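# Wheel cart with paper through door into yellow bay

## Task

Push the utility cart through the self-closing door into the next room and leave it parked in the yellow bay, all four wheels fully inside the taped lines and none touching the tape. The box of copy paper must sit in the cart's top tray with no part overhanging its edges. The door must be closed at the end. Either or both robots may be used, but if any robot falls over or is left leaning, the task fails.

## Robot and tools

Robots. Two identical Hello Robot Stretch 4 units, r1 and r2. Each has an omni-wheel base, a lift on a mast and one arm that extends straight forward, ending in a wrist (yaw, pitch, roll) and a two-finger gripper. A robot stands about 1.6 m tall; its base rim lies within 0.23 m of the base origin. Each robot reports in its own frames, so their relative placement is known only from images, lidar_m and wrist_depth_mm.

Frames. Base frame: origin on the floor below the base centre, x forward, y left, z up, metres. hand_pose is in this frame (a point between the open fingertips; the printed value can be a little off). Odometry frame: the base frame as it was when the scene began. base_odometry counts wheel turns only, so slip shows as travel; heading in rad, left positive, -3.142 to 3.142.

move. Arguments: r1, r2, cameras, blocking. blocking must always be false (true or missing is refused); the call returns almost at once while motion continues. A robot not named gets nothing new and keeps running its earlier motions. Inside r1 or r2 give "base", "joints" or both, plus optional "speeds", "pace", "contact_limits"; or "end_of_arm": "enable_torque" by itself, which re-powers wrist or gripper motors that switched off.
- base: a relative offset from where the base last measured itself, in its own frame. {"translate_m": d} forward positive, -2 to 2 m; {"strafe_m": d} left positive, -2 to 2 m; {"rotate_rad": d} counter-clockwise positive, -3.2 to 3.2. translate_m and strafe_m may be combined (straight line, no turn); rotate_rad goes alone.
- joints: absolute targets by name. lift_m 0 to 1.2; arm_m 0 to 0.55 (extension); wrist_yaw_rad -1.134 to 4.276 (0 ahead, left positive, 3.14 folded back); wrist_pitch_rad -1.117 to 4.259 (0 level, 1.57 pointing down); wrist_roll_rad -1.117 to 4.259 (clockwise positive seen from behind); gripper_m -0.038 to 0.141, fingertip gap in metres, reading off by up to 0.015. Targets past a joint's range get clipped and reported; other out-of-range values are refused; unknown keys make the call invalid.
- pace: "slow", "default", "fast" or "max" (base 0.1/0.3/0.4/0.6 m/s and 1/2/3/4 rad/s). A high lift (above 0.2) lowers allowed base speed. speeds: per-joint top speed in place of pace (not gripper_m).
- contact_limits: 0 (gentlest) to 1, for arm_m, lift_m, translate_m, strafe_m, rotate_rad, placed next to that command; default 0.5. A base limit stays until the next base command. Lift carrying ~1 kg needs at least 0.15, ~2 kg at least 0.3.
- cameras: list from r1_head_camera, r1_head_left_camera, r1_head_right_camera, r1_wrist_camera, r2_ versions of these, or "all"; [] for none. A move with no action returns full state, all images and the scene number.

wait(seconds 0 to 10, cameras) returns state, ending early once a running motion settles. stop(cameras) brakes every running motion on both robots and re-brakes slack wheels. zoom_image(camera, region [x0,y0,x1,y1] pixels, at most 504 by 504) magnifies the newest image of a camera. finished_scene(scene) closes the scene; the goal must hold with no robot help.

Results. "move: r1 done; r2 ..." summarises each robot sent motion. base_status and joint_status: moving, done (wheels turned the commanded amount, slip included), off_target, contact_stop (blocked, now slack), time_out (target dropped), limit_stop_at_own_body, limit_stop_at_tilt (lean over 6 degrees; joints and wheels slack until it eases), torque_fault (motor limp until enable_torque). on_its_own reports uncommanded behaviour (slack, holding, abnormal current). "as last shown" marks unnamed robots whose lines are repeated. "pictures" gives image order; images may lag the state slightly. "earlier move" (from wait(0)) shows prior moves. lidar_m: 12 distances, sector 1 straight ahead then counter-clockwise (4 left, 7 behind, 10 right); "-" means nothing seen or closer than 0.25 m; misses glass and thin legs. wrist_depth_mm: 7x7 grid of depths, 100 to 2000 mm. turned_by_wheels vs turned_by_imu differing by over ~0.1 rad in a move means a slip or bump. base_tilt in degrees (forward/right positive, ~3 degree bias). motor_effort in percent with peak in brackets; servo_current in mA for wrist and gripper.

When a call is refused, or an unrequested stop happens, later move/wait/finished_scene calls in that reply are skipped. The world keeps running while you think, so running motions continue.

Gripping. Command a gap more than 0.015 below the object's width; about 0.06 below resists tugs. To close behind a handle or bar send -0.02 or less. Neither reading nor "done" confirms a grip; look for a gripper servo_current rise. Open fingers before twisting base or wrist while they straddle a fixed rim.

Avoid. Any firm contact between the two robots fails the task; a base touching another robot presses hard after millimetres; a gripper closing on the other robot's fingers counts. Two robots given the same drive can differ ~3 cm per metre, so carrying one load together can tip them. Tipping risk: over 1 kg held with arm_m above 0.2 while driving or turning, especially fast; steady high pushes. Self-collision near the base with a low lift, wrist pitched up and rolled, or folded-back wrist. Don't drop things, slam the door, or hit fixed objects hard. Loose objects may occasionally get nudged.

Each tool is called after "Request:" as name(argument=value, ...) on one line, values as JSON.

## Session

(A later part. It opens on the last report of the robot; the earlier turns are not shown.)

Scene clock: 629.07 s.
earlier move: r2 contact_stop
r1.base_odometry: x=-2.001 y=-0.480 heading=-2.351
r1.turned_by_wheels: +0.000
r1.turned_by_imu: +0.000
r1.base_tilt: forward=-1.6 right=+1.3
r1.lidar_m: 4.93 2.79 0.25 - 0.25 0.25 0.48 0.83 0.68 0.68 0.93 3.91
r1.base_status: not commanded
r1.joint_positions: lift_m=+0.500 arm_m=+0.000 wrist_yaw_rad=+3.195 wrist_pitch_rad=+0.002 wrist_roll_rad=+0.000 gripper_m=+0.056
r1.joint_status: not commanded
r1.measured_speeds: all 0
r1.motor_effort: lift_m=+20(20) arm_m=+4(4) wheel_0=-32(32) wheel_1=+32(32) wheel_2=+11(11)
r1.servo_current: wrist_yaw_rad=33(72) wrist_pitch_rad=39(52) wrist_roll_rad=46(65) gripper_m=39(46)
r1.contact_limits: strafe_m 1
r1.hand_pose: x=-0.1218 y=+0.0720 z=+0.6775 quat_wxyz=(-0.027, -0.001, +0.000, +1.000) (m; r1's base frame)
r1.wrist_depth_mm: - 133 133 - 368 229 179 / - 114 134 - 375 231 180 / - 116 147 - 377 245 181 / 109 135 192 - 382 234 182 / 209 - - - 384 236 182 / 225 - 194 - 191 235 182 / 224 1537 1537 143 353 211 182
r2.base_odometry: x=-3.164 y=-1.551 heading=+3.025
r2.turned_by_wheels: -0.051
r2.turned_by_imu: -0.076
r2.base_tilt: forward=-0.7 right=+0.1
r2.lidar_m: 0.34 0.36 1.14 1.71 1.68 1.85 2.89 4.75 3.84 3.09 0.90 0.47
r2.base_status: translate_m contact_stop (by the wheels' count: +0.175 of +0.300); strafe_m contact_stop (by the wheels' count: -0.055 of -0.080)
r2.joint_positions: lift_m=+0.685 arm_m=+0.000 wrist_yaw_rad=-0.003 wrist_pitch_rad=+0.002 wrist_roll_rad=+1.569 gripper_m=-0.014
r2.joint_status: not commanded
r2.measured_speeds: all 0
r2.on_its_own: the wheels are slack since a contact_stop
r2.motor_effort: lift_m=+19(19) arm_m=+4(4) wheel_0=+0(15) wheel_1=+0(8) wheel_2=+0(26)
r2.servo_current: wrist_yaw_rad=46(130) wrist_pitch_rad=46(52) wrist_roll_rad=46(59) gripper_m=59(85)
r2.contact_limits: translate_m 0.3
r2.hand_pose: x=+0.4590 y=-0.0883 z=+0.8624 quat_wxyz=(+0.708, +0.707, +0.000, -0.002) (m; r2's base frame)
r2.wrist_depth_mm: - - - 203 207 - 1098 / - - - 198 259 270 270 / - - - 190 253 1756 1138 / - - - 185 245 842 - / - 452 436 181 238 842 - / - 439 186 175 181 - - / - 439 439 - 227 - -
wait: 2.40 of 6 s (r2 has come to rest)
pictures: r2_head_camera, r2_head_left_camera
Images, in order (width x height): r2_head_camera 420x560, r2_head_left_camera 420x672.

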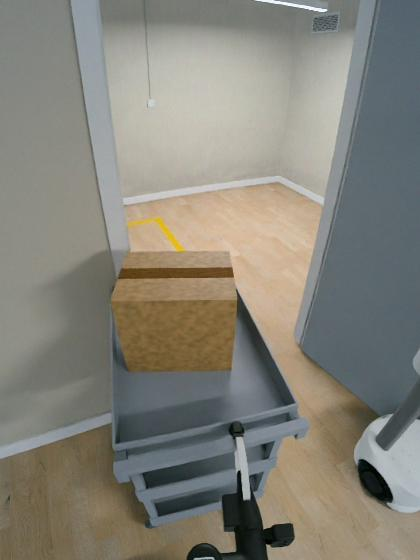

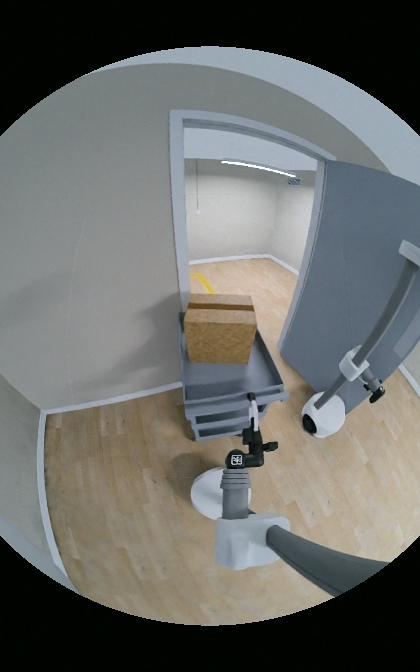

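Request:
move(r2={"base":{"translate_m":-0.3,"strafe_m":-0.1},"contact_limits":{"translate_m":0.4},"pace":"slow"}, blocking=false)

Request:
wait(seconds=5)

Request:
move(r2={"joints":{"gripper_m":0.12}}, blocking=false)

Request:
wait(seconds=3)

Request:
move(r2={"base":{"translate_m":-0.22}}, blocking=false)

Request:
wait(seconds=3, cameras=["r2_head_camera","r2_wrist_camera","r2_head_left_camera"])

Scene clock: 636.33 s.
move: r2 moving
r1: as last shown
r1.lidar_m: 4.92 2.80 0.25 - 0.25 0.25 0.47 0.85 0.69 0.66 0.95 3.90
r1.motor_effort: lift_m=+20(20) arm_m=+4(4) wheel_0=-31(32) wheel_1=+32(33) wheel_2=+11(11)
r1.servo_current: wrist_yaw_rad=46(65) wrist_pitch_rad=46(52) wrist_roll_rad=39(65) gripper_m=46(46)
r1.contact_limits: strafe_m 1
r1.wrist_depth_mm: - 133 134 - 368 229 178 / - 114 134 - 375 232 180 / - 116 147 - 377 245 181 / 109 135 192 - 379 235 182 / 209 - - - 382 235 182 / 225 - 194 - 190 236 183 / 223 1499 1537 143 355 210 182
r2.base_odometry: x=-3.152 y=-1.548 heading=+3.026
r2.turned_by_wheels: +0.001
r2.turned_by_imu: +0.002
r2.base_tilt: forward=-0.7 right=+0.0
r2.lidar_m: 0.37 0.38 1.18 1.71 1.70 1.85 2.90 4.71 3.83 3.07 0.88 0.45
r2.base_status: translate_m moving; strafe_m moving
r2.joint_positions: lift_m=+0.685 arm_m=+0.000 wrist_yaw_rad=+0.006 wrist_pitch_rad=+0.002 wrist_roll_rad=+1.569 gripper_m=-0.014
r2.joint_status: not commanded
r2.measured_speeds: translate_m=-0.048 strafe_m=-0.016 rotate_rad=+0.002 lift_m=+0.000 arm_m=+0.000 wrist_yaw_rad=+0.029 wrist_pitch_rad=+0.000 wrist_roll_rad=+0.000
r2.motor_effort: lift_m=+19(19) arm_m=+4(4) wheel_0=-1(6) wheel_1=-7(8) wheel_2=+17(17)
r2.servo_current: wrist_yaw_rad=39(52) wrist_pitch_rad=46(46) wrist_roll_rad=52(52) gripper_m=59(72)
r2.contact_limits: translate_m 0.4
r2.hand_pose: x=+0.4598 y=-0.0858 z=+0.8624 quat_wxyz=(+0.708, +0.707, +0.003, +0.001) (m; r2's base frame)
r2.wrist_depth_mm: - - - 196 204 1661 1138 / - - - 192 253 264 263 / - - - 187 248 1708 559 / - - - 183 243 842 - / - 442 442 180 237 842 - / - 449 187 176 182 - - / - 449 449 - 229 - -
pictures: none

Scene clock: 640.23 s.
earlier move: r2 done
r1.base_odometry: x=-2.001 y=-0.480 heading=-2.351
r1.turned_by_wheels: +0.000
r1.turned_by_imu: +0.000
r1.base_tilt: forward=-1.6 right=+1.3
r1.lidar_m: 4.94 2.82 0.25 - 0.25 0.25 0.47 1.29 0.63 0.62 0.73 3.90
r1.base_status: not commanded
r1.joint_positions: lift_m=+0.500 arm_m=+0.000 wrist_yaw_rad=+3.195 wrist_pitch_rad=+0.002 wrist_roll_rad=+0.000 gripper_m=+0.056
r1.joint_status: not commanded
r1.measured_speeds: all 0
r1.motor_effort: lift_m=+20(20) arm_m=+4(4) wheel_0=-32(32) wheel_1=+32(33) wheel_2=+11(11)
r1.servo_current: wrist_yaw_rad=39(72) wrist_pitch_rad=52(52) wrist_roll_rad=59(72) gripper_m=39(52)
r1.contact_limits: strafe_m 1
r1.hand_pose: x=-0.1218 y=+0.0720 z=+0.6775 quat_wxyz=(-0.027, -0.001, +0.000, +1.000) (m; r1's base frame)
r1.wrist_depth_mm: - 134 134 - 370 230 179 / - 114 133 - 373 231 180 / - 116 147 - 375 245 181 / 109 135 191 - 379 234 182 / 209 - - - 379 235 183 / 225 - 194 - 191 235 182 / 222 1537 1576 143 351 211 183
r2.base_odometry: x=-2.855 y=-1.486 heading=+3.024
r2.turned_by_wheels: -0.002
r2.turned_by_imu: -0.002
r2.base_tilt: forward=-0.7 right=+0.1
r2.lidar_m: 0.36 0.36 1.50 1.67 1.65 1.83 2.85 4.42 3.88 3.10 1.01 0.46
r2.base_status: done
r2.joint_positions: lift_m=+0.685 arm_m=+0.000 wrist_yaw_rad=-0.001 wrist_pitch_rad=+0.002 wrist_roll_rad=+1.569 gripper_m=-0.014
r2.joint_status: not commanded
r2.measured_speeds: all 0
r2.motor_effort: lift_m=+19(19) arm_m=-3(4) wheel_0=-9(12) wheel_1=-6(9) wheel_2=+6(19)
r2.servo_current: wrist_yaw_rad=39(65) wrist_pitch_rad=46(46) wrist_roll_rad=46(65) gripper_m=65(72)
r2.contact_limits: translate_m 0.4
r2.hand_pose: x=+0.4592 y=-0.0876 z=+0.8624 quat_wxyz=(+0.708, +0.707, +0.001, -0.001) (m; r2's base frame)
r2.wrist_depth_mm: - - - 204 210 - 1160 / - - - 197 262 271 273 / - - - 191 253 1708 1118 / - - - 186 246 842 - / - 445 439 181 238 831 - / - 439 186 175 181 - - / - 439 439 - 228 124 -
wait: 3.90 of 5 s (r2 has come to rest)
pictures: none

Scene clock: 640.73 s.
move: r2 moving
r1: as last shown
r1.lidar_m: 4.93 2.81 0.25 - 0.25 0.25 0.48 1.32 0.62 0.63 0.72 3.89
r1.motor_effort: lift_m=+20(20) arm_m=+4(4) wheel_0=-31(32) wheel_1=+32(32) wheel_2=+11(11)
r1.servo_current: wrist_yaw_rad=59(59) wrist_pitch_rad=46(52) wrist_roll_rad=46(59) gripper_m=39(46)
r1.contact_limits: strafe_m 1
r1.wrist_depth_mm: - 134 133 - 368 229 178 / - 114 134 - 373 231 180 / - 116 147 - 375 245 181 / 109 135 192 - 382 234 182 / 210 - - - 379 235 182 / 226 - 193 - 191 235 182 / 224 1537 1537 143 351 211 182
r2.base_odometry: x=-2.855 y=-1.486 heading=+3.024
r2.turned_by_wheels: +0.000
r2.turned_by_imu: +0.000
r2.base_tilt: forward=-0.7 right=+0.1
r2.lidar_m: 0.37 0.37 1.50 1.71 1.67 1.86 2.81 4.42 3.87 3.11 1.01 0.44
r2.base_status: not commanded
r2.joint_positions: lift_m=+0.685 arm_m=+0.000 wrist_yaw_rad=-0.003 wrist_pitch_rad=+0.002 wrist_roll_rad=+1.569 gripper_m=+0.009
r2.joint_status: gripper_m moving
r2.measured_speeds: translate_m=+0.000 strafe_m=+0.000 rotate_rad=+0.001 lift_m=+0.000 arm_m=+0.000 wrist_yaw_rad=+0.000 wrist_pitch_rad=+0.000 wrist_roll_rad=+0.000
r2.motor_effort: lift_m=+19(19) arm_m=-4(4) wheel_0=-8(9) wheel_1=-6(7) wheel_2=+3(6)
r2.servo_current: wrist_yaw_rad=39(52) wrist_pitch_rad=39(46) wrist_roll_rad=59(59) gripper_m=85(98)
r2.contact_limits: translate_m 0.4
r2.hand_pose: x=+0.4591 y=-0.0881 z=+0.8624 quat_wxyz=(+0.708, +0.707, +0.000, -0.002) (m; r2's base frame)
r2.wrist_depth_mm: - - - 207 211 - 1160 / - - - 200 264 274 276 / - - - 195 256 1708 1138 / - - - 189 248 831 - / - 466 442 185 241 831 - / - 442 190 179 184 - - / - 125 442 - 228 - -
pictures: none

Scene clock: 642.37 s.
earlier move: r2 done
r1.base_odometry: x=-2.001 y=-0.480 heading=-2.351
r1.turned_by_wheels: +0.000
r1.turned_by_imu: +0.000
r1.base_tilt: forward=-1.6 right=+1.2
r1.lidar_m: 4.92 2.82 0.25 - 0.25 0.25 0.48 1.29 0.65 0.61 0.70 3.94
r1.base_status: not commanded
r1.joint_positions: lift_m=+0.500 arm_m=+0.000 wrist_yaw_rad=+3.195 wrist_pitch_rad=+0.002 wrist_roll_rad=+0.000 gripper_m=+0.056
r1.joint_status: not commanded
r1.measured_speeds: all 0
r1.motor_effort: lift_m=+20(20) arm_m=+4(4) wheel_0=-32(32) wheel_1=+32(33) wheel_2=+11(11)
r1.servo_current: wrist_yaw_rad=46(65) wrist_pitch_rad=39(52) wrist_roll_rad=52(72) gripper_m=39(46)
r1.contact_limits: strafe_m 1
r1.hand_pose: x=-0.1218 y=+0.0720 z=+0.6775 quat_wxyz=(-0.027, -0.001, +0.000, +1.000) (m; r1's base frame)
r1.wrist_depth_mm: - 134 133 - 370 229 179 / - 115 134 - 373 231 180 / - 116 147 - 377 246 182 / 109 135 192 - 379 233 182 / 209 - - - 384 235 182 / 225 - 194 - 190 236 182 / 224 1499 1576 143 353 211 181
r2.base_odometry: x=-2.855 y=-1.486 heading=+3.024
r2.turned_by_wheels: +0.000
r2.turned_by_imu: +0.000
r2.base_tilt: forward=-0.7 right=+0.0
r2.lidar_m: 0.36 0.38 1.47 1.68 1.66 1.86 2.83 4.43 3.87 3.12 1.01 0.44
r2.base_status: not commanded
r2.joint_positions: lift_m=+0.685 arm_m=+0.000 wrist_yaw_rad=-0.003 wrist_pitch_rad=+0.002 wrist_roll_rad=+1.569 gripper_m=+0.120
r2.joint_status: all done
r2.measured_speeds: all 0
r2.motor_effort: lift_m=+18(19) arm_m=-4(4) wheel_0=-7(9) wheel_1=-5(7) wheel_2=+3(6)
r2.servo_current: wrist_yaw_rad=46(59) wrist_pitch_rad=46(46) wrist_roll_rad=46(59) gripper_m=46(130)
r2.contact_limits: translate_m 0.4
r2.hand_pose: x=+0.4591 y=-0.0881 z=+0.8624 quat_wxyz=(+0.708, +0.707, +0.000, -0.002) (m; r2's base frame)
r2.wrist_depth_mm: - - - 211 213 - 1160 / - - - 205 271 279 281 / - - - 200 262 1756 574 / - - - 194 252 842 - / - 452 445 187 246 842 - / - 449 193 183 187 809 - / - 445 158 - 232 - -
wait: 1.63 of 3 s (r2 has come to rest)
pictures: none

Scene clock: 642.87 s.
move: r2 moving
r1: as last shown
r1.base_tilt: forward=-1.6 right=+1.3
r1.lidar_m: 4.94 2.81 0.25 - 0.25 0.25 0.47 1.31 0.63 0.61 0.70 3.90
r1.motor_effort: lift_m=+20(20) arm_m=+4(4) wheel_0=-31(32) wheel_1=+32(32) wheel_2=+11(11)
r1.servo_current: wrist_yaw_rad=46(59) wrist_pitch_rad=46(52) wrist_roll_rad=52(52) gripper_m=46(46)
r1.contact_limits: strafe_m 1
r1.wrist_depth_mm: - 133 133 - 368 229 178 / - 114 134 - 373 231 180 / - 116 147 - 377 246 181 / 109 135 191 - 379 234 182 / 210 - - - 382 235 182 / 226 - 194 - 190 234 183 / 222 1499 1576 143 353 210 182
r2.base_odometry: x=-2.824 y=-1.490 heading=+3.024
r2.turned_by_wheels: +0.000
r2.turned_by_imu: +0.000
r2.base_tilt: forward=-0.7 right=+0.1
r2.lidar_m: 0.40 0.41 1.53 1.68 1.65 1.81 2.81 4.38 3.90 3.11 1.05 0.47
r2.base_status: translate_m moving
r2.joint_positions: lift_m=+0.685 arm_m=+0.000 wrist_yaw_rad=-0.002 wrist_pitch_rad=+0.002 wrist_roll_rad=+1.569 gripper_m=+0.120
r2.joint_status: not commanded
r2.measured_speeds: translate_m=-0.121 strafe_m=+0.000 rotate_rad=+0.000 lift_m=+0.000 arm_m=+0.000 wrist_yaw_rad=+0.000 wrist_pitch_rad=+0.000 wrist_roll_rad=+0.000
r2.motor_effort: lift_m=+17(19) arm_m=-3(4) wheel_0=-7(10) wheel_1=-9(10) wheel_2=+11(13)
r2.servo_current: wrist_yaw_rad=46(52) wrist_pitch_rad=39(46) wrist_roll_rad=46(59) gripper_m=52(59)
r2.hand_pose: x=+0.4591 y=-0.0881 z=+0.8627 quat_wxyz=(+0.708, +0.707, +0.000, -0.002) (m; r2's base frame)
r2.wrist_depth_mm: - - - 236 - - 1182 / 1499 - - 231 293 304 304 / - - - 282 285 1708 554 / - - - 277 277 842 - / - - 473 267 268 866 - / - - 200 206 198 - - / - - 480 - - 788 -
pictures: none

Scene clock: 644.53 s.
earlier move: r2 done
r1.base_odometry: x=-2.001 y=-0.480 heading=-2.351
r1.turned_by_wheels: +0.000
r1.turned_by_imu: +0.000
r1.base_tilt: forward=-1.6 right=+1.3
r1.lidar_m: 4.92 2.84 0.25 - 0.25 0.25 0.50 1.33 0.64 0.62 0.72 3.90
r1.base_status: not commanded
r1.joint_positions: lift_m=+0.500 arm_m=+0.000 wrist_yaw_rad=+3.195 wrist_pitch_rad=+0.002 wrist_roll_rad=+0.000 gripper_m=+0.056
r1.joint_status: not commanded
r1.measured_speeds: all 0
r1.motor_effort: lift_m=+20(20) arm_m=+4(4) wheel_0=-32(32) wheel_1=+32(32) wheel_2=+11(11)
r1.servo_current: wrist_yaw_rad=52(65) wrist_pitch_rad=46(52) wrist_roll_rad=52(65) gripper_m=39(46)
r1.contact_limits: strafe_m 1
r1.hand_pose: x=-0.1218 y=+0.0720 z=+0.6775 quat_wxyz=(-0.027, -0.001, +0.000, +1.000) (m; r1's base frame)
r1.wrist_depth_mm: - 133 133 - 368 230 178 / - 114 134 - 375 231 180 / - 115 147 - 375 247 182 / 109 135 192 - 379 235 182 / 209 - - - 382 236 182 / 226 - 194 - 191 234 183 / 222 1499 1537 143 353 211 182
r2.base_odometry: x=-2.636 y=-1.512 heading=+3.024
r2.turned_by_wheels: +0.000
r2.turned_by_imu: +0.000
r2.base_tilt: forward=-0.7 right=+0.0
r2.lidar_m: 0.57 0.61 1.72 1.62 1.58 1.74 2.70 4.23 3.97 3.20 1.28 0.68
r2.base_status: done
r2.joint_positions: lift_m=+0.685 arm_m=+0.000 wrist_yaw_rad=-0.002 wrist_pitch_rad=+0.002 wrist_roll_rad=+1.569 gripper_m=+0.120
r2.joint_status: not commanded
r2.measured_speeds: all 0
r2.motor_effort: lift_m=+16(19) arm_m=-4(4) wheel_0=-3(10) wheel_1=-3(10) wheel_2=+4(13)
r2.servo_current: wrist_yaw_rad=52(59) wrist_pitch_rad=39(46) wrist_roll_rad=46(59) gripper_m=52(59)
r2.hand_pose: x=+0.4591 y=-0.0881 z=+0.8627 quat_wxyz=(+0.708, +0.707, +0.000, -0.002) (m; r2's base frame)
r2.wrist_depth_mm: - - - - - - 1205 / - - - 433 - 1499 1182 / 1708 - - 484 - 741 484 / - - - 469 - - 466 / - - 661 654 459 - 452 / - - 200 445 196 - 442 / - - 676 - - - -
wait: 1.67 of 3 s (r2 has come to rest)
pictures: r2_head_camera, r2_head_left_camera, r2_wrist_camera
Images, in order (width x height): r2_head_camera 420x560, r2_head_left_camera 420x672, r2_wrist_camera 616x392.

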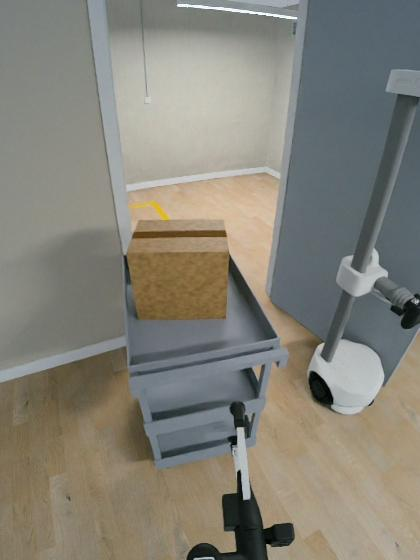

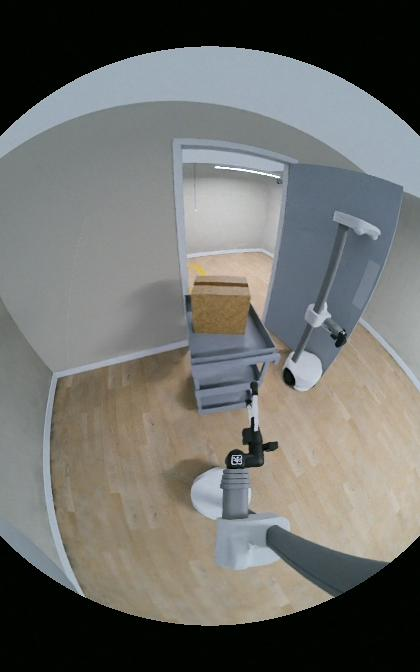

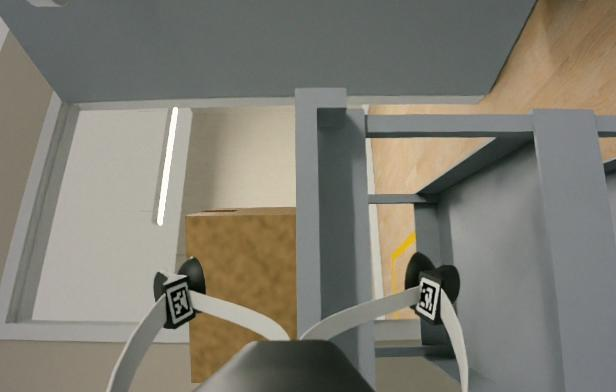

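Request:
move(r2={"base":{"strafe_m":0.16}}, blocking=false)

Request:
wait(seconds=2.5)

Request:
move(r2={"base":{"translate_m":0.22},"contact_limits":{"translate_m":0.2},"pace":"slow"}, blocking=false)

Request:
wait(seconds=4, cameras=["r2_head_camera","r2_wrist_camera"])

Scene clock: 655.00 s.
move: r2 moving
r1: as last shown
r1.lidar_m: 4.92 2.79 0.25 - 0.25 0.25 0.48 1.32 0.64 0.60 0.71 3.88
r1.motor_effort: lift_m=+20(20) arm_m=+4(4) wheel_0=-31(32) wheel_1=+32(33) wheel_2=+11(11)
r1.servo_current: wrist_yaw_rad=46(65) wrist_pitch_rad=46(46) wrist_roll_rad=46(72) gripper_m=39(46)
r1.contact_limits: strafe_m 1
r1.wrist_depth_mm: - 134 134 - 373 230 179 / - 114 133 - 377 231 180 / - 116 147 - 375 245 181 / 109 135 192 - 379 234 182 / 209 - - - 382 235 182 / 225 - 193 - 191 235 182 / 223 1576 1537 143 353 210 182
r2.base_odometry: x=-2.641 y=-1.548 heading=+3.025
r2.turned_by_wheels: +0.000
r2.turned_by_imu: +0.001
r2.base_tilt: forward=-0.7 right=+0.1
r2.lidar_m: 0.58 1.55 1.71 1.55 1.56 1.70 2.65 4.23 4.02 3.23 1.31 0.65
r2.base_status: strafe_m moving
r2.joint_positions: lift_m=+0.685 arm_m=+0.000 wrist_yaw_rad=-0.002 wrist_pitch_rad=+0.002 wrist_roll_rad=+1.569 gripper_m=+0.120
r2.joint_status: not commanded
r2.measured_speeds: translate_m=-0.001 strafe_m=+0.139 rotate_rad=+0.005 lift_m=+0.000 arm_m=+0.000 wrist_yaw_rad=+0.000 wrist_pitch_rad=+0.000 wrist_roll_rad=+0.000
r2.motor_effort: lift_m=+16(17) arm_m=-4(4) wheel_0=-11(14) wheel_1=+12(12) wheel_2=-1(3)
r2.servo_current: wrist_yaw_rad=46(46) wrist_pitch_rad=46(46) wrist_roll_rad=52(59) gripper_m=52(59)
r2.hand_pose: x=+0.4591 y=-0.0881 z=+0.8627 quat_wxyz=(+0.708, +0.707, +0.000, -0.002) (m; r2's base frame)
r2.wrist_depth_mm: - - - - - - 1138 / - - - 430 - 1499 1118 / 1708 - - 473 - 854 477 / - - - 466 - - 462 / - - 661 661 455 - 452 / - - 200 387 193 - 436 / - - 668 - - - -
pictures: none

Scene clock: 656.27 s.
earlier move: r2 done
r1.base_odometry: x=-2.001 y=-0.480 heading=-2.351
r1.turned_by_wheels: +0.000
r1.turned_by_imu: +0.000
r1.base_tilt: forward=-1.6 right=+1.3
r1.lidar_m: 4.92 2.86 0.25 - 0.25 0.25 0.47 1.30 0.63 0.62 0.69 3.91
r1.base_status: not commanded
r1.joint_positions: lift_m=+0.500 arm_m=+0.000 wrist_yaw_rad=+3.195 wrist_pitch_rad=+0.002 wrist_roll_rad=+0.000 gripper_m=+0.056
r1.joint_status: not commanded
r1.measured_speeds: all 0
r1.motor_effort: lift_m=+20(20) arm_m=+4(4) wheel_0=-32(32) wheel_1=+32(33) wheel_2=+11(11)
r1.servo_current: wrist_yaw_rad=52(65) wrist_pitch_rad=39(46) wrist_roll_rad=39(72) gripper_m=39(46)
r1.contact_limits: strafe_m 1
r1.hand_pose: x=-0.1218 y=+0.0720 z=+0.6775 quat_wxyz=(-0.027, -0.001, +0.000, +1.000) (m; r1's base frame)
r1.wrist_depth_mm: - 134 134 - 370 229 178 / - 114 134 - 375 231 180 / - 116 147 - 377 245 181 / 109 135 192 - 379 235 182 / 210 - - - 384 235 183 / 226 - 193 - 190 234 182 / 222 1537 1499 143 353 211 183
r2.base_odometry: x=-2.655 y=-1.671 heading=+3.024
r2.turned_by_wheels: +0.000
r2.turned_by_imu: +0.000
r2.base_tilt: forward=-0.7 right=+0.1
r2.lidar_m: 0.55 1.48 1.66 1.48 1.45 1.57 2.44 4.29 4.14 3.35 1.28 0.63
r2.base_status: done
r2.joint_positions: lift_m=+0.685 arm_m=+0.000 wrist_yaw_rad=-0.002 wrist_pitch_rad=+0.002 wrist_roll_rad=+1.569 gripper_m=+0.120
r2.joint_status: not commanded
r2.measured_speeds: all 0
r2.motor_effort: lift_m=+17(17) arm_m=-4(4) wheel_0=-4(14) wheel_1=+2(12) wheel_2=+0(3)
r2.servo_current: wrist_yaw_rad=39(52) wrist_pitch_rad=46(46) wrist_roll_rad=39(59) gripper_m=46(59)
r2.hand_pose: x=+0.4591 y=-0.0881 z=+0.8627 quat_wxyz=(+0.708, +0.707, +0.000, -0.002) (m; r2's base frame)
r2.wrist_depth_mm: - - - 466 - - 477 / 1708 - - 459 - 768 462 / - - 654 445 - - 449 / - - 661 433 1025 - 436 / - - 661 424 424 - 424 / - 186 193 359 200 413 415 / - - - - - - 1138
wait: 1.27 of 2.5 s (r2 has come to rest)
pictures: none

Scene clock: 656.77 s.
move: r2 moving
r1: as last shown
r1.lidar_m: 4.93 2.80 0.25 - 0.25 0.25 0.50 1.33 0.62 0.63 0.74 3.90
r1.motor_effort: lift_m=+20(20) arm_m=+4(4) wheel_0=-31(32) wheel_1=+32(32) wheel_2=+11(11)
r1.servo_current: wrist_yaw_rad=59(59) wrist_pitch_rad=46(46) wrist_roll_rad=39(59) gripper_m=39(46)
r1.contact_limits: strafe_m 1
r1.wrist_depth_mm: - 134 133 - 370 230 179 / - 114 134 - 375 232 180 / - 116 147 - 377 245 181 / 109 135 192 - 379 234 182 / 210 - - - 382 234 182 / 225 - 193 - 190 235 183 / 223 1537 1499 143 351 210 182
r2.base_odometry: x=-2.667 y=-1.670 heading=+3.025
r2.turned_by_wheels: +0.000
r2.turned_by_imu: +0.000
r2.base_tilt: forward=-0.7 right=+0.1
r2.lidar_m: 0.56 1.50 1.65 1.45 1.45 1.59 2.48 4.30 4.17 3.34 1.28 0.63
r2.base_status: translate_m moving
r2.joint_positions: lift_m=+0.685 arm_m=+0.000 wrist_yaw_rad=-0.002 wrist_pitch_rad=+0.002 wrist_roll_rad=+1.569 gripper_m=+0.120
r2.joint_status: not commanded
r2.measured_speeds: translate_m=+0.049 strafe_m=+0.001 rotate_rad=+0.002 lift_m=+0.000 arm_m=+0.000 wrist_yaw_rad=+0.000 wrist_pitch_rad=+0.000 wrist_roll_rad=+0.000
r2.motor_effort: lift_m=+17(17) arm_m=-3(4) wheel_0=+5(7) wheel_1=+7(7) wheel_2=-9(10)
r2.servo_current: wrist_yaw_rad=46(52) wrist_pitch_rad=33(46) wrist_roll_rad=52(52) gripper_m=46(52)
r2.contact_limits: translate_m 0.2
r2.hand_pose: x=+0.4591 y=-0.0881 z=+0.8627 quat_wxyz=(+0.708, +0.707, +0.000, -0.002) (m; r2's base frame)
r2.wrist_depth_mm: - - - 459 - - 462 / 1661 - - 445 - 768 445 / - - 654 439 1042 - 436 / - - 654 421 1025 - 424 / - - 654 410 418 - - / - 186 196 345 198 404 402 / - - - - - - 1138
pictures: none

Scene clock: 659.77 s.
earlier move: r2 done
r1.base_odometry: x=-2.001 y=-0.480 heading=-2.351
r1.turned_by_wheels: +0.000
r1.turned_by_imu: +0.000
r1.base_tilt: forward=-1.6 right=+1.3
r1.lidar_m: 4.93 2.78 0.25 - 0.25 0.25 0.49 1.30 0.63 0.62 1.05 3.90
r1.base_status: not commanded
r1.joint_positions: lift_m=+0.500 arm_m=+0.000 wrist_yaw_rad=+3.195 wrist_pitch_rad=+0.002 wrist_roll_rad=+0.000 gripper_m=+0.056
r1.joint_status: not commanded
r1.measured_speeds: all 0
r1.motor_effort: lift_m=+20(20) arm_m=+4(4) wheel_0=-31(32) wheel_1=+32(33) wheel_2=+11(11)
r1.servo_current: wrist_yaw_rad=65(72) wrist_pitch_rad=39(46) wrist_roll_rad=52(65) gripper_m=46(52)
r1.contact_limits: strafe_m 1
r1.hand_pose: x=-0.1218 y=+0.0720 z=+0.6775 quat_wxyz=(-0.027, -0.001, +0.000, +1.000) (m; r1's base frame)
r1.wrist_depth_mm: - 134 134 - 368 229 178 / - 114 133 - 377 231 180 / - 116 147 - 375 245 181 / 109 135 192 - 379 234 182 / 210 - - - 384 236 182 / 226 - 193 - 191 236 183 / 222 1537 1499 143 351 211 182
r2.base_odometry: x=-2.873 y=-1.645 heading=+3.025
r2.turned_by_wheels: +0.000
r2.turned_by_imu: +0.000
r2.base_tilt: forward=-0.7 right=+0.0
r2.lidar_m: 0.33 1.29 1.45 1.55 1.51 1.68 2.56 4.50 4.06 3.27 1.11 0.44
r2.base_status: done
r2.joint_positions: lift_m=+0.685 arm_m=+0.000 wrist_yaw_rad=-0.002 wrist_pitch_rad=+0.004 wrist_roll_rad=+1.569 gripper_m=+0.120
r2.joint_status: not commanded
r2.measured_speeds: all 0
r2.motor_effort: lift_m=+17(17) arm_m=-4(4) wheel_0=+6(9) wheel_1=+6(8) wheel_2=-6(11)
r2.servo_current: wrist_yaw_rad=46(59) wrist_pitch_rad=39(46) wrist_roll_rad=46(59) gripper_m=52(59)
r2.contact_limits: translate_m 0.2
r2.hand_pose: x=+0.4591 y=-0.0881 z=+0.8623 quat_wxyz=(+0.708, +0.707, +0.000, -0.002) (m; r2's base frame)
r2.wrist_depth_mm: - - - 188 254 - - / - - - 182 247 1756 - / - 449 452 176 239 - - / - 452 452 173 233 842 - / - 455 459 167 226 809 - / - 455 200 162 218 182 - / - - - - 216 - 462
wait: 3.00 of 4 s (r2 has come to rest)
pictures: r2_head_camera, r2_wrist_camera
Images, in order (width x height): r2_head_camera 420x560, r2_wrist_camera 616x392.

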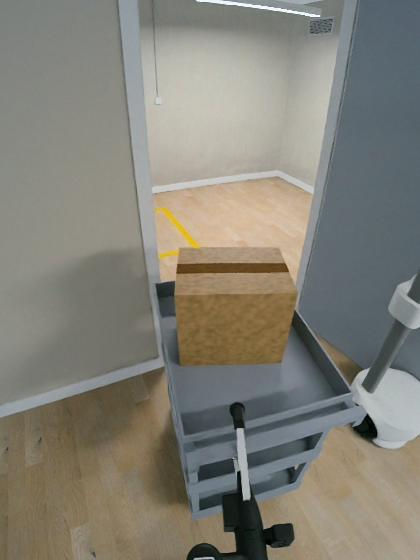

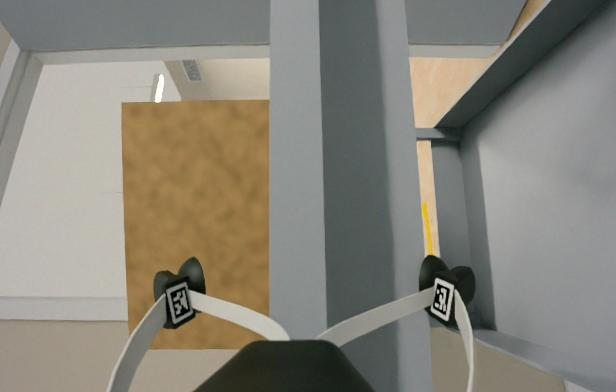

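Request:
move(r2={"joints":{"gripper_m":-0.015}}, blocking=false)

Request:
wait(seconds=5)

Request:
move(r2={"base":{"translate_m":-0.14,"strafe_m":0.16},"contact_limits":{"strafe_m":0.4},"pace":"slow"}, blocking=false)

Request:
wait(seconds=5)

Request:
move(r2={"base":{"translate_m":0.2},"contact_limits":{"translate_m":0.3},"pace":"slow"}, blocking=false)

Request:
wait(seconds=5, cameras=["r2_head_camera","r2_head_left_camera"])

Scene clock: 667.27 s.
move: r2 moving
r1: as last shown
r1.lidar_m: 4.94 2.79 0.25 - 0.25 0.25 0.47 1.30 0.64 0.62 1.03 3.90
r1.motor_effort: lift_m=+20(20) arm_m=+4(4) wheel_0=-32(32) wheel_1=+32(32) wheel_2=+11(11)
r1.servo_current: wrist_yaw_rad=33(59) wrist_pitch_rad=33(52) wrist_roll_rad=46(59) gripper_m=39(46)
r1.contact_limits: strafe_m 1
r1.wrist_depth_mm: - 134 133 - 368 229 178 / - 114 134 - 373 231 180 / - 116 147 - 375 245 181 / 109 135 192 - 377 235 182 / 210 - - - 379 236 183 / 225 - 193 - 191 236 182 / 224 1499 1537 143 349 211 183
r2.base_odometry: x=-2.873 y=-1.645 heading=+3.025
r2.turned_by_wheels: +0.000
r2.turned_by_imu: +0.000
r2.base_tilt: forward=-0.7 right=+0.0
r2.lidar_m: 0.36 1.30 1.45 1.54 1.52 1.68 2.57 4.48 4.05 3.24 1.13 0.44
r2.base_status: not commanded
r2.joint_positions: lift_m=+0.685 arm_m=+0.000 wrist_yaw_rad=-0.002 wrist_pitch_rad=+0.006 wrist_roll_rad=+1.569 gripper_m=+0.106
r2.joint_status: gripper_m moving
r2.measured_speeds: translate_m=+0.000 strafe_m=+0.000 rotate_rad=+0.000 lift_m=-0.001 arm_m=+0.000 wrist_yaw_rad=+0.000 wrist_pitch_rad=+0.017 wrist_roll_rad=+0.000
r2.motor_effort: lift_m=+17(17) arm_m=-4(4) wheel_0=+5(6) wheel_1=+6(6) wheel_2=-6(6)
r2.servo_current: wrist_yaw_rad=39(52) wrist_pitch_rad=46(46) wrist_roll_rad=39(59) gripper_m=137(137)
r2.contact_limits: translate_m 0.2
r2.hand_pose: x=+0.4591 y=-0.0881 z=+0.8614 quat_wxyz=(+0.708, +0.707, +0.001, -0.003) (m; r2's base frame)
r2.wrist_depth_mm: - - - 189 257 - - / - - - 183 249 732 - / - 452 455 178 242 831 - / - 452 455 231 234 - - / - 459 459 168 227 788 - / - 455 197 164 219 - - / - - - - 216 - -
pictures: none

Scene clock: 668.90 s.
earlier move: r2 done
r1.base_odometry: x=-2.001 y=-0.480 heading=-2.351
r1.turned_by_wheels: +0.000
r1.turned_by_imu: +0.000
r1.base_tilt: forward=-1.6 right=+1.3
r1.lidar_m: 4.94 2.78 0.25 - 0.25 0.25 0.45 1.33 0.63 0.62 1.04 3.91
r1.base_status: not commanded
r1.joint_positions: lift_m=+0.500 arm_m=+0.000 wrist_yaw_rad=+3.195 wrist_pitch_rad=+0.002 wrist_roll_rad=+0.000 gripper_m=+0.056
r1.joint_status: not commanded
r1.measured_speeds: all 0
r1.motor_effort: lift_m=+20(20) arm_m=+4(4) wheel_0=-32(32) wheel_1=+32(33) wheel_2=+11(11)
r1.servo_current: wrist_yaw_rad=46(65) wrist_pitch_rad=52(52) wrist_roll_rad=26(78) gripper_m=33(46)
r1.contact_limits: strafe_m 1
r1.hand_pose: x=-0.1218 y=+0.0720 z=+0.6775 quat_wxyz=(-0.027, -0.001, +0.000, +1.000) (m; r1's base frame)
r1.wrist_depth_mm: - 134 133 - 366 229 179 / - 114 133 - 373 231 180 / - 116 147 - 375 246 181 / 109 135 192 - 379 234 182 / 210 - - - 382 236 182 / 226 - 194 - 190 236 182 / 224 1537 1537 143 355 212 182
r2.base_odometry: x=-2.874 y=-1.645 heading=+3.025
r2.turned_by_wheels: +0.000
r2.turned_by_imu: +0.001
r2.base_tilt: forward=-0.6 right=+0.1
r2.lidar_m: 0.37 1.30 1.44 1.53 1.52 1.68 2.60 4.51 4.03 3.26 1.13 0.45
r2.base_status: not commanded
r2.joint_positions: lift_m=+0.685 arm_m=+0.000 wrist_yaw_rad=+0.001 wrist_pitch_rad=+0.010 wrist_roll_rad=+1.569 gripper_m=-0.014
r2.joint_status: all done
r2.measured_speeds: all 0
r2.motor_effort: lift_m=+21(21) arm_m=-4(6) wheel_0=+2(6) wheel_1=+3(6) wheel_2=+3(7)
r2.servo_current: wrist_yaw_rad=52(65) wrist_pitch_rad=52(78) wrist_roll_rad=52(59) gripper_m=85(273)
r2.contact_limits: translate_m 0.2
r2.hand_pose: x=+0.4594 y=-0.0871 z=+0.8601 quat_wxyz=(+0.708, +0.707, +0.004, -0.003) (m; r2's base frame)
r2.wrist_depth_mm: - - - 202 267 - - / - - - 255 260 1756 - / - 466 462 190 251 - - / - 466 466 185 244 - - / - 473 469 180 237 831 - / - 469 190 173 179 - - / - - - - 225 - 462
wait: 1.63 of 5 s (r2 has come to rest)
pictures: none

Scene clock: 669.40 s.
move: r2 moving
r1: as last shown
r1.lidar_m: 4.93 2.79 0.25 - 0.25 0.25 0.48 1.29 0.62 0.64 1.05 3.89
r1.motor_effort: lift_m=+20(20) arm_m=+4(4) wheel_0=-31(32) wheel_1=+32(32) wheel_2=+11(11)
r1.servo_current: wrist_yaw_rad=52(59) wrist_pitch_rad=46(46) wrist_roll_rad=46(59) gripper_m=39(46)
r1.contact_limits: strafe_m 1
r1.wrist_depth_mm: - 133 134 - 370 230 178 / - 114 134 - 375 232 180 / - 116 147 - 377 245 181 / 109 135 192 - 382 234 181 / 209 - - - 384 236 182 / 226 - 194 - 190 236 182 / 224 1537 1537 143 353 211 182
r2.base_odometry: x=-2.867 y=-1.655 heading=+3.025
r2.turned_by_wheels: +0.000
r2.turned_by_imu: +0.000
r2.base_tilt: forward=-0.6 right=+0.1
r2.lidar_m: 0.38 1.31 1.46 1.53 1.51 1.68 2.53 4.50 4.06 3.28 1.13 0.44
r2.base_status: translate_m moving; strafe_m moving
r2.joint_positions: lift_m=+0.685 arm_m=+0.000 wrist_yaw_rad=-0.002 wrist_pitch_rad=+0.010 wrist_roll_rad=+1.569 gripper_m=-0.014
r2.joint_status: not commanded
r2.measured_speeds: translate_m=-0.033 strafe_m=+0.038 rotate_rad=-0.001 lift_m=+0.000 arm_m=+0.000 wrist_yaw_rad=-0.028 wrist_pitch_rad=+0.000 wrist_roll_rad=+0.000
r2.motor_effort: lift_m=+20(21) arm_m=-4(4) wheel_0=-10(14) wheel_1=+4(6) wheel_2=+8(10)
r2.servo_current: wrist_yaw_rad=52(59) wrist_pitch_rad=52(59) wrist_roll_rad=39(52) gripper_m=85(91)
r2.contact_limits: strafe_m 0.4
r2.hand_pose: x=+0.4592 y=-0.0879 z=+0.8601 quat_wxyz=(+0.708, +0.707, +0.003, -0.004) (m; r2's base frame)
r2.wrist_depth_mm: - - - 204 268 - - / - - - 256 262 1756 - / - 462 466 191 253 - - / - 466 466 186 245 - - / - 469 469 181 236 820 - / - 466 188 173 180 - - / - - - - 226 - 459
pictures: none

Scene clock: 672.30 s.
earlier move: r2 done
r1.base_odometry: x=-2.001 y=-0.480 heading=-2.351
r1.turned_by_wheels: +0.000
r1.turned_by_imu: +0.000
r1.base_tilt: forward=-1.6 right=+1.3
r1.lidar_m: 4.94 2.80 0.25 - 0.25 0.25 0.47 1.29 0.65 0.65 0.91 3.89
r1.base_status: not commanded
r1.joint_positions: lift_m=+0.500 arm_m=+0.000 wrist_yaw_rad=+3.195 wrist_pitch_rad=+0.002 wrist_roll_rad=+0.000 gripper_m=+0.056
r1.joint_status: not commanded
r1.measured_speeds: all 0
r1.motor_effort: lift_m=+20(20) arm_m=+4(4) wheel_0=-31(32) wheel_1=+32(33) wheel_2=+11(11)
r1.servo_current: wrist_yaw_rad=52(72) wrist_pitch_rad=39(52) wrist_roll_rad=46(65) gripper_m=46(46)
r1.contact_limits: strafe_m 1
r1.hand_pose: x=-0.1218 y=+0.0720 z=+0.6775 quat_wxyz=(-0.027, -0.001, +0.000, +1.000) (m; r1's base frame)
r1.wrist_depth_mm: - 134 133 - 370 229 178 / - 114 134 - 373 231 180 / - 116 147 - 377 246 181 / 110 135 191 - 379 235 182 / 210 - - - 382 234 182 / 225 - 193 - 190 234 183 / 223 1537 1499 143 351 211 182
r2.base_odometry: x=-2.753 y=-1.820 heading=+3.025
r2.turned_by_wheels: +0.000
r2.turned_by_imu: -0.001
r2.base_tilt: forward=-0.7 right=+0.1
r2.lidar_m: 0.38 1.35 1.51 1.35 1.33 1.48 2.26 4.43 4.30 3.45 0.52 0.42
r2.base_status: done
r2.joint_positions: lift_m=+0.685 arm_m=+0.000 wrist_yaw_rad=-0.004 wrist_pitch_rad=+0.010 wrist_roll_rad=+1.569 gripper_m=-0.014
r2.joint_status: not commanded
r2.measured_speeds: all 0
r2.motor_effort: lift_m=+21(21) arm_m=-3(4) wheel_0=-7(18) wheel_1=+3(6) wheel_2=+3(10)
r2.servo_current: wrist_yaw_rad=46(65) wrist_pitch_rad=59(65) wrist_roll_rad=52(65) gripper_m=85(91)
r2.contact_limits: strafe_m 0.4
r2.hand_pose: x=+0.4589 y=-0.0886 z=+0.8601 quat_wxyz=(+0.708, +0.707, +0.002, -0.005) (m; r2's base frame)
r2.wrist_depth_mm: 1661 404 404 158 216 - - / - 424 421 160 219 798 - / - 445 442 164 223 809 - / - 473 469 166 228 831 - / - 496 488 170 232 - - / - - 185 173 181 - 480 / - 123 - - 241 - 1098
wait: 2.90 of 5 s (r2 has come to rest)
pictures: none

Scene clock: 672.80 s.
move: r2 moving
r1: as last shown
r1.lidar_m: 4.93 2.79 0.25 - 0.25 0.25 0.48 1.30 0.63 0.66 0.92 3.91
r1.motor_effort: lift_m=+20(20) arm_m=+4(4) wheel_0=-31(32) wheel_1=+32(32) wheel_2=+11(11)
r1.servo_current: wrist_yaw_rad=52(65) wrist_pitch_rad=46(46) wrist_roll_rad=26(59) gripper_m=46(46)
r1.contact_limits: strafe_m 1
r1.wrist_depth_mm: - 133 133 - 368 229 178 / - 114 134 - 377 232 180 / - 116 147 - 375 246 181 / 109 135 192 - 379 234 182 / 209 - - - 384 235 182 / 225 - 193 - 190 236 182 / 223 1499 1499 143 351 211 182
r2.base_odometry: x=-2.765 y=-1.819 heading=+3.025
r2.turned_by_wheels: +0.000
r2.turned_by_imu: +0.000
r2.base_tilt: forward=-0.7 right=+0.1
r2.lidar_m: 0.39 1.36 1.48 1.35 1.32 1.47 2.27 4.44 4.29 3.47 0.51 0.42
r2.base_status: translate_m moving
r2.joint_positions: lift_m=+0.685 arm_m=+0.000 wrist_yaw_rad=-0.004 wrist_pitch_rad=+0.010 wrist_roll_rad=+1.569 gripper_m=-0.014
r2.joint_status: not commanded
r2.measured_speeds: translate_m=+0.050 strafe_m=+0.000 rotate_rad=+0.002 lift_m=+0.000 arm_m=+0.000 wrist_yaw_rad=+0.000 wrist_pitch_rad=+0.000 wrist_roll_rad=+0.000
r2.motor_effort: lift_m=+20(21) arm_m=-2(4) wheel_0=+5(12) wheel_1=+7(8) wheel_2=-14(15)
r2.servo_current: wrist_yaw_rad=52(52) wrist_pitch_rad=65(65) wrist_roll_rad=39(59) gripper_m=78(85)
r2.contact_limits: translate_m 0.3
r2.hand_pose: x=+0.4589 y=-0.0886 z=+0.8601 quat_wxyz=(+0.708, +0.707, +0.002, -0.005) (m; r2's base frame)
r2.wrist_depth_mm: 1661 402 399 156 213 - - / - 418 418 158 216 809 - / - 442 442 162 222 809 - / - 469 466 165 226 831 - / - 492 488 168 232 - - / - - 185 172 180 - 504 / - - - - 239 - 1098
pictures: none

Scene clock: 675.60 s.
earlier move: r2 done
r1.base_odometry: x=-2.001 y=-0.480 heading=-2.351
r1.turned_by_wheels: +0.000
r1.turned_by_imu: +0.000
r1.base_tilt: forward=-1.6 right=+1.3
r1.lidar_m: 4.92 2.81 0.25 - 0.25 0.25 0.47 1.31 0.62 0.69 1.21 3.91
r1.base_status: not commanded
r1.joint_positions: lift_m=+0.500 arm_m=+0.000 wrist_yaw_rad=+3.195 wrist_pitch_rad=+0.002 wrist_roll_rad=+0.000 gripper_m=+0.056
r1.joint_status: not commanded
r1.measured_speeds: all 0
r1.motor_effort: lift_m=+20(20) arm_m=+4(4) wheel_0=-31(32) wheel_1=+32(33) wheel_2=+11(11)
r1.servo_current: wrist_yaw_rad=52(72) wrist_pitch_rad=39(46) wrist_roll_rad=39(65) gripper_m=39(52)
r1.contact_limits: strafe_m 1
r1.hand_pose: x=-0.1218 y=+0.0720 z=+0.6775 quat_wxyz=(-0.027, -0.001, +0.000, +1.000) (m; r1's base frame)
r1.wrist_depth_mm: - 133 134 - 368 229 178 / - 115 133 - 373 233 180 / - 116 147 - 375 246 182 / 109 135 192 - 379 235 182 / 208 - - - 382 236 182 / 224 - 194 - 191 235 182 / 224 1537 1499 143 351 210 182
r2.base_odometry: x=-2.952 y=-1.797 heading=+3.026
r2.turned_by_wheels: +0.001
r2.turned_by_imu: +0.002
r2.base_tilt: forward=-0.7 right=+0.0
r2.lidar_m: 0.41 1.18 1.31 1.42 1.39 1.56 2.35 4.61 4.20 3.38 0.52 0.41
r2.base_status: done
r2.joint_positions: lift_m=+0.685 arm_m=+0.000 wrist_yaw_rad=+0.004 wrist_pitch_rad=+0.010 wrist_roll_rad=+1.569 gripper_m=-0.014
r2.joint_status: not commanded
r2.measured_speeds: all 0
r2.motor_effort: lift_m=+20(21) arm_m=+4(4) wheel_0=+10(15) wheel_1=+7(10) wheel_2=-6(16)
r2.servo_current: wrist_yaw_rad=46(65) wrist_pitch_rad=59(65) wrist_roll_rad=52(59) gripper_m=78(85)
r2.contact_limits: translate_m 0.3
r2.hand_pose: x=+0.4596 y=-0.0862 z=+0.8601 quat_wxyz=(+0.708, +0.707, +0.005, -0.002) (m; r2's base frame)
r2.wrist_depth_mm: - 384 382 143 199 - - / - 410 407 148 206 - - / - 436 436 153 213 809 - / - 480 466 158 220 - - / - 504 496 165 229 - - / - - 185 171 179 - 459 / - - - - 246 - 283
wait: 2.80 of 5 s (r2 has come to rest)
pictures: r2_head_camera, r2_head_left_camera
Images, in order (width x height): r2_head_camera 420x560, r2_head_left_camera 420x672.

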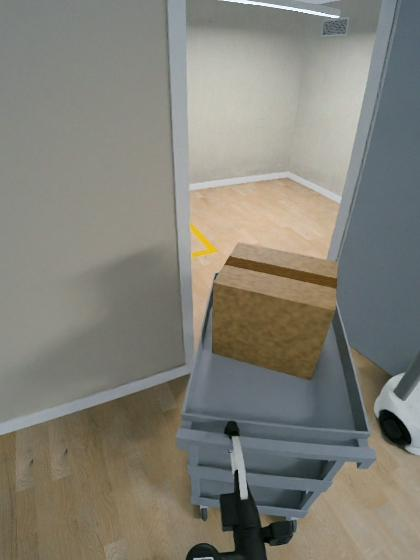

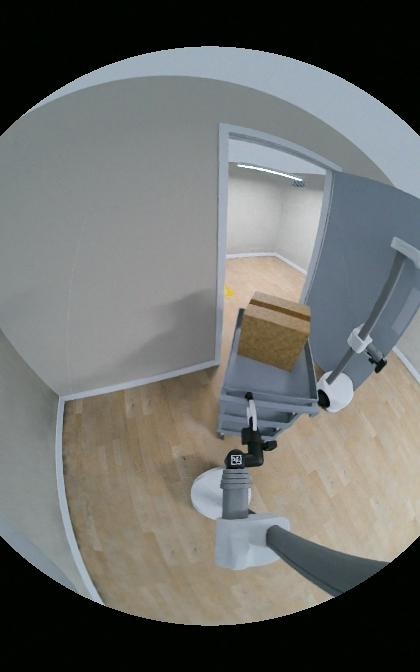

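Request:
move(r2={"base":{"translate_m":0.22,"strafe_m":-0.1},"contact_limits":{"translate_m":0.3},"pace":"slow"}, blocking=false)

Request:
wait(seconds=5, cameras=["r2_head_camera","r2_head_left_camera"])

Scene clock: 681.50 s.
move: r2 moving
r1: as last shown
r1.lidar_m: 4.92 2.80 0.25 - 0.25 0.25 0.47 1.29 0.64 0.67 1.18 3.94
r1.motor_effort: lift_m=+20(20) arm_m=+4(4) wheel_0=-32(32) wheel_1=+32(32) wheel_2=+11(11)
r1.servo_current: wrist_yaw_rad=33(52) wrist_pitch_rad=46(46) wrist_roll_rad=39(65) gripper_m=39(46)
r1.contact_limits: strafe_m 1
r1.wrist_depth_mm: - 134 134 - 368 230 178 / - 114 134 - 373 233 180 / - 116 147 - 375 245 181 / 109 135 192 - 379 236 182 / 210 - - - 379 235 183 / 226 - 194 - 191 236 182 / 223 1537 1537 143 353 211 182
r2.base_odometry: x=-2.963 y=-1.790 heading=+3.027
r2.turned_by_wheels: +0.001
r2.turned_by_imu: +0.002
r2.base_tilt: forward=-0.7 right=+0.0
r2.lidar_m: 0.42 1.17 1.32 1.45 1.40 1.55 2.39 4.61 4.20 3.35 0.50 0.42
r2.base_status: translate_m moving; strafe_m moving
r2.joint_positions: lift_m=+0.685 arm_m=+0.000 wrist_yaw_rad=+0.005 wrist_pitch_rad=+0.010 wrist_roll_rad=+1.569 gripper_m=-0.014
r2.joint_status: not commanded
r2.measured_speeds: translate_m=+0.048 strafe_m=-0.023 rotate_rad=-0.002 lift_m=+0.000 arm_m=+0.000 wrist_yaw_rad=+0.002 wrist_pitch_rad=+0.000 wrist_roll_rad=+0.000
r2.motor_effort: lift_m=+20(21) arm_m=+4(4) wheel_0=+17(17) wheel_1=+8(9) wheel_2=-8(12)
r2.servo_current: wrist_yaw_rad=39(59) wrist_pitch_rad=59(65) wrist_roll_rad=52(52) gripper_m=78(78)
r2.contact_limits: translate_m 0.3
r2.hand_pose: x=+0.4597 y=-0.0859 z=+0.8601 quat_wxyz=(+0.708, +0.707, +0.005, -0.002) (m; r2's base frame)
r2.wrist_depth_mm: - 377 382 141 197 - - / - 402 410 146 204 - - / - 439 439 151 211 798 - / - 480 469 158 219 - - / - 508 496 164 228 - - / - - 185 169 180 - 459 / - - - - 247 - 285
pictures: none

Scene clock: 684.60 s.
earlier move: r2 done
r1.base_odometry: x=-2.001 y=-0.480 heading=-2.351
r1.turned_by_wheels: +0.000
r1.turned_by_imu: +0.000
r1.base_tilt: forward=-1.6 right=+1.3
r1.lidar_m: 4.92 2.80 0.25 - 0.25 0.25 0.48 0.51 0.53 0.59 1.08 3.89
r1.base_status: not commanded
r1.joint_positions: lift_m=+0.500 arm_m=+0.000 wrist_yaw_rad=+3.195 wrist_pitch_rad=+0.002 wrist_roll_rad=+0.000 gripper_m=+0.056
r1.joint_status: not commanded
r1.measured_speeds: all 0
r1.motor_effort: lift_m=+20(20) arm_m=+4(4) wheel_0=-32(32) wheel_1=+32(33) wheel_2=+11(11)
r1.servo_current: wrist_yaw_rad=59(72) wrist_pitch_rad=39(52) wrist_roll_rad=33(72) gripper_m=39(46)
r1.contact_limits: strafe_m 1
r1.hand_pose: x=-0.1218 y=+0.0720 z=+0.6775 quat_wxyz=(-0.027, -0.001, +0.000, +1.000) (m; r1's base frame)
r1.wrist_depth_mm: - 134 134 - 366 229 179 / - 114 134 - 373 232 180 / - 116 147 - 375 246 181 / 109 135 192 - 384 235 182 / 209 - - - 382 235 183 / 226 - 194 - 191 235 182 / 223 1499 1537 143 351 211 182
r2.base_odometry: x=-3.158 y=-1.673 heading=+3.026
r2.turned_by_wheels: -0.001
r2.turned_by_imu: +0.002
r2.base_tilt: forward=-0.6 right=+0.1
r2.lidar_m: 0.43 1.02 1.12 1.60 1.56 1.73 2.68 4.77 3.99 3.19 0.43 0.39
r2.base_status: done
r2.joint_positions: lift_m=+0.685 arm_m=+0.000 wrist_yaw_rad=+0.006 wrist_pitch_rad=+0.010 wrist_roll_rad=+1.569 gripper_m=-0.014
r2.joint_status: not commanded
r2.measured_speeds: all 0
r2.motor_effort: lift_m=+20(21) arm_m=+4(4) wheel_0=+7(19) wheel_1=+4(9) wheel_2=-4(12)
r2.servo_current: wrist_yaw_rad=52(65) wrist_pitch_rad=65(65) wrist_roll_rad=52(59) gripper_m=72(78)
r2.contact_limits: translate_m 0.3
r2.hand_pose: x=+0.4598 y=-0.0857 z=+0.8601 quat_wxyz=(+0.708, +0.707, +0.006, -0.001) (m; r2's base frame)
r2.wrist_depth_mm: - 368 364 124 178 - - / - 397 397 129 188 - - / - 445 436 139 202 - - / - - 480 147 213 - - / - - - 156 227 1708 480 / - - 187 167 180 - - / - - - - 262 - 281
wait: 3.10 of 5 s (r2 has come to rest)
pictures: r2_head_camera, r2_head_left_camera
Images, in order (width x height): r2_head_camera 420x560, r2_head_left_camera 420x672.

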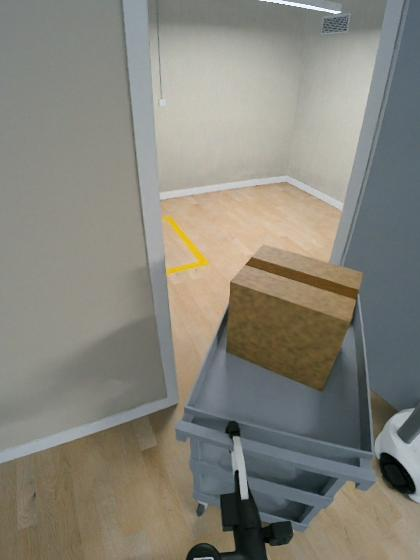

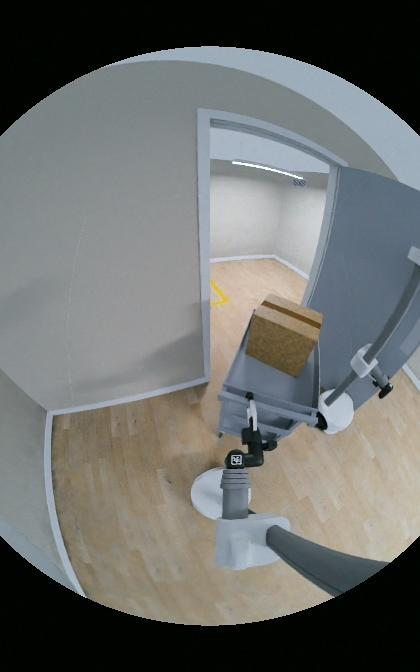

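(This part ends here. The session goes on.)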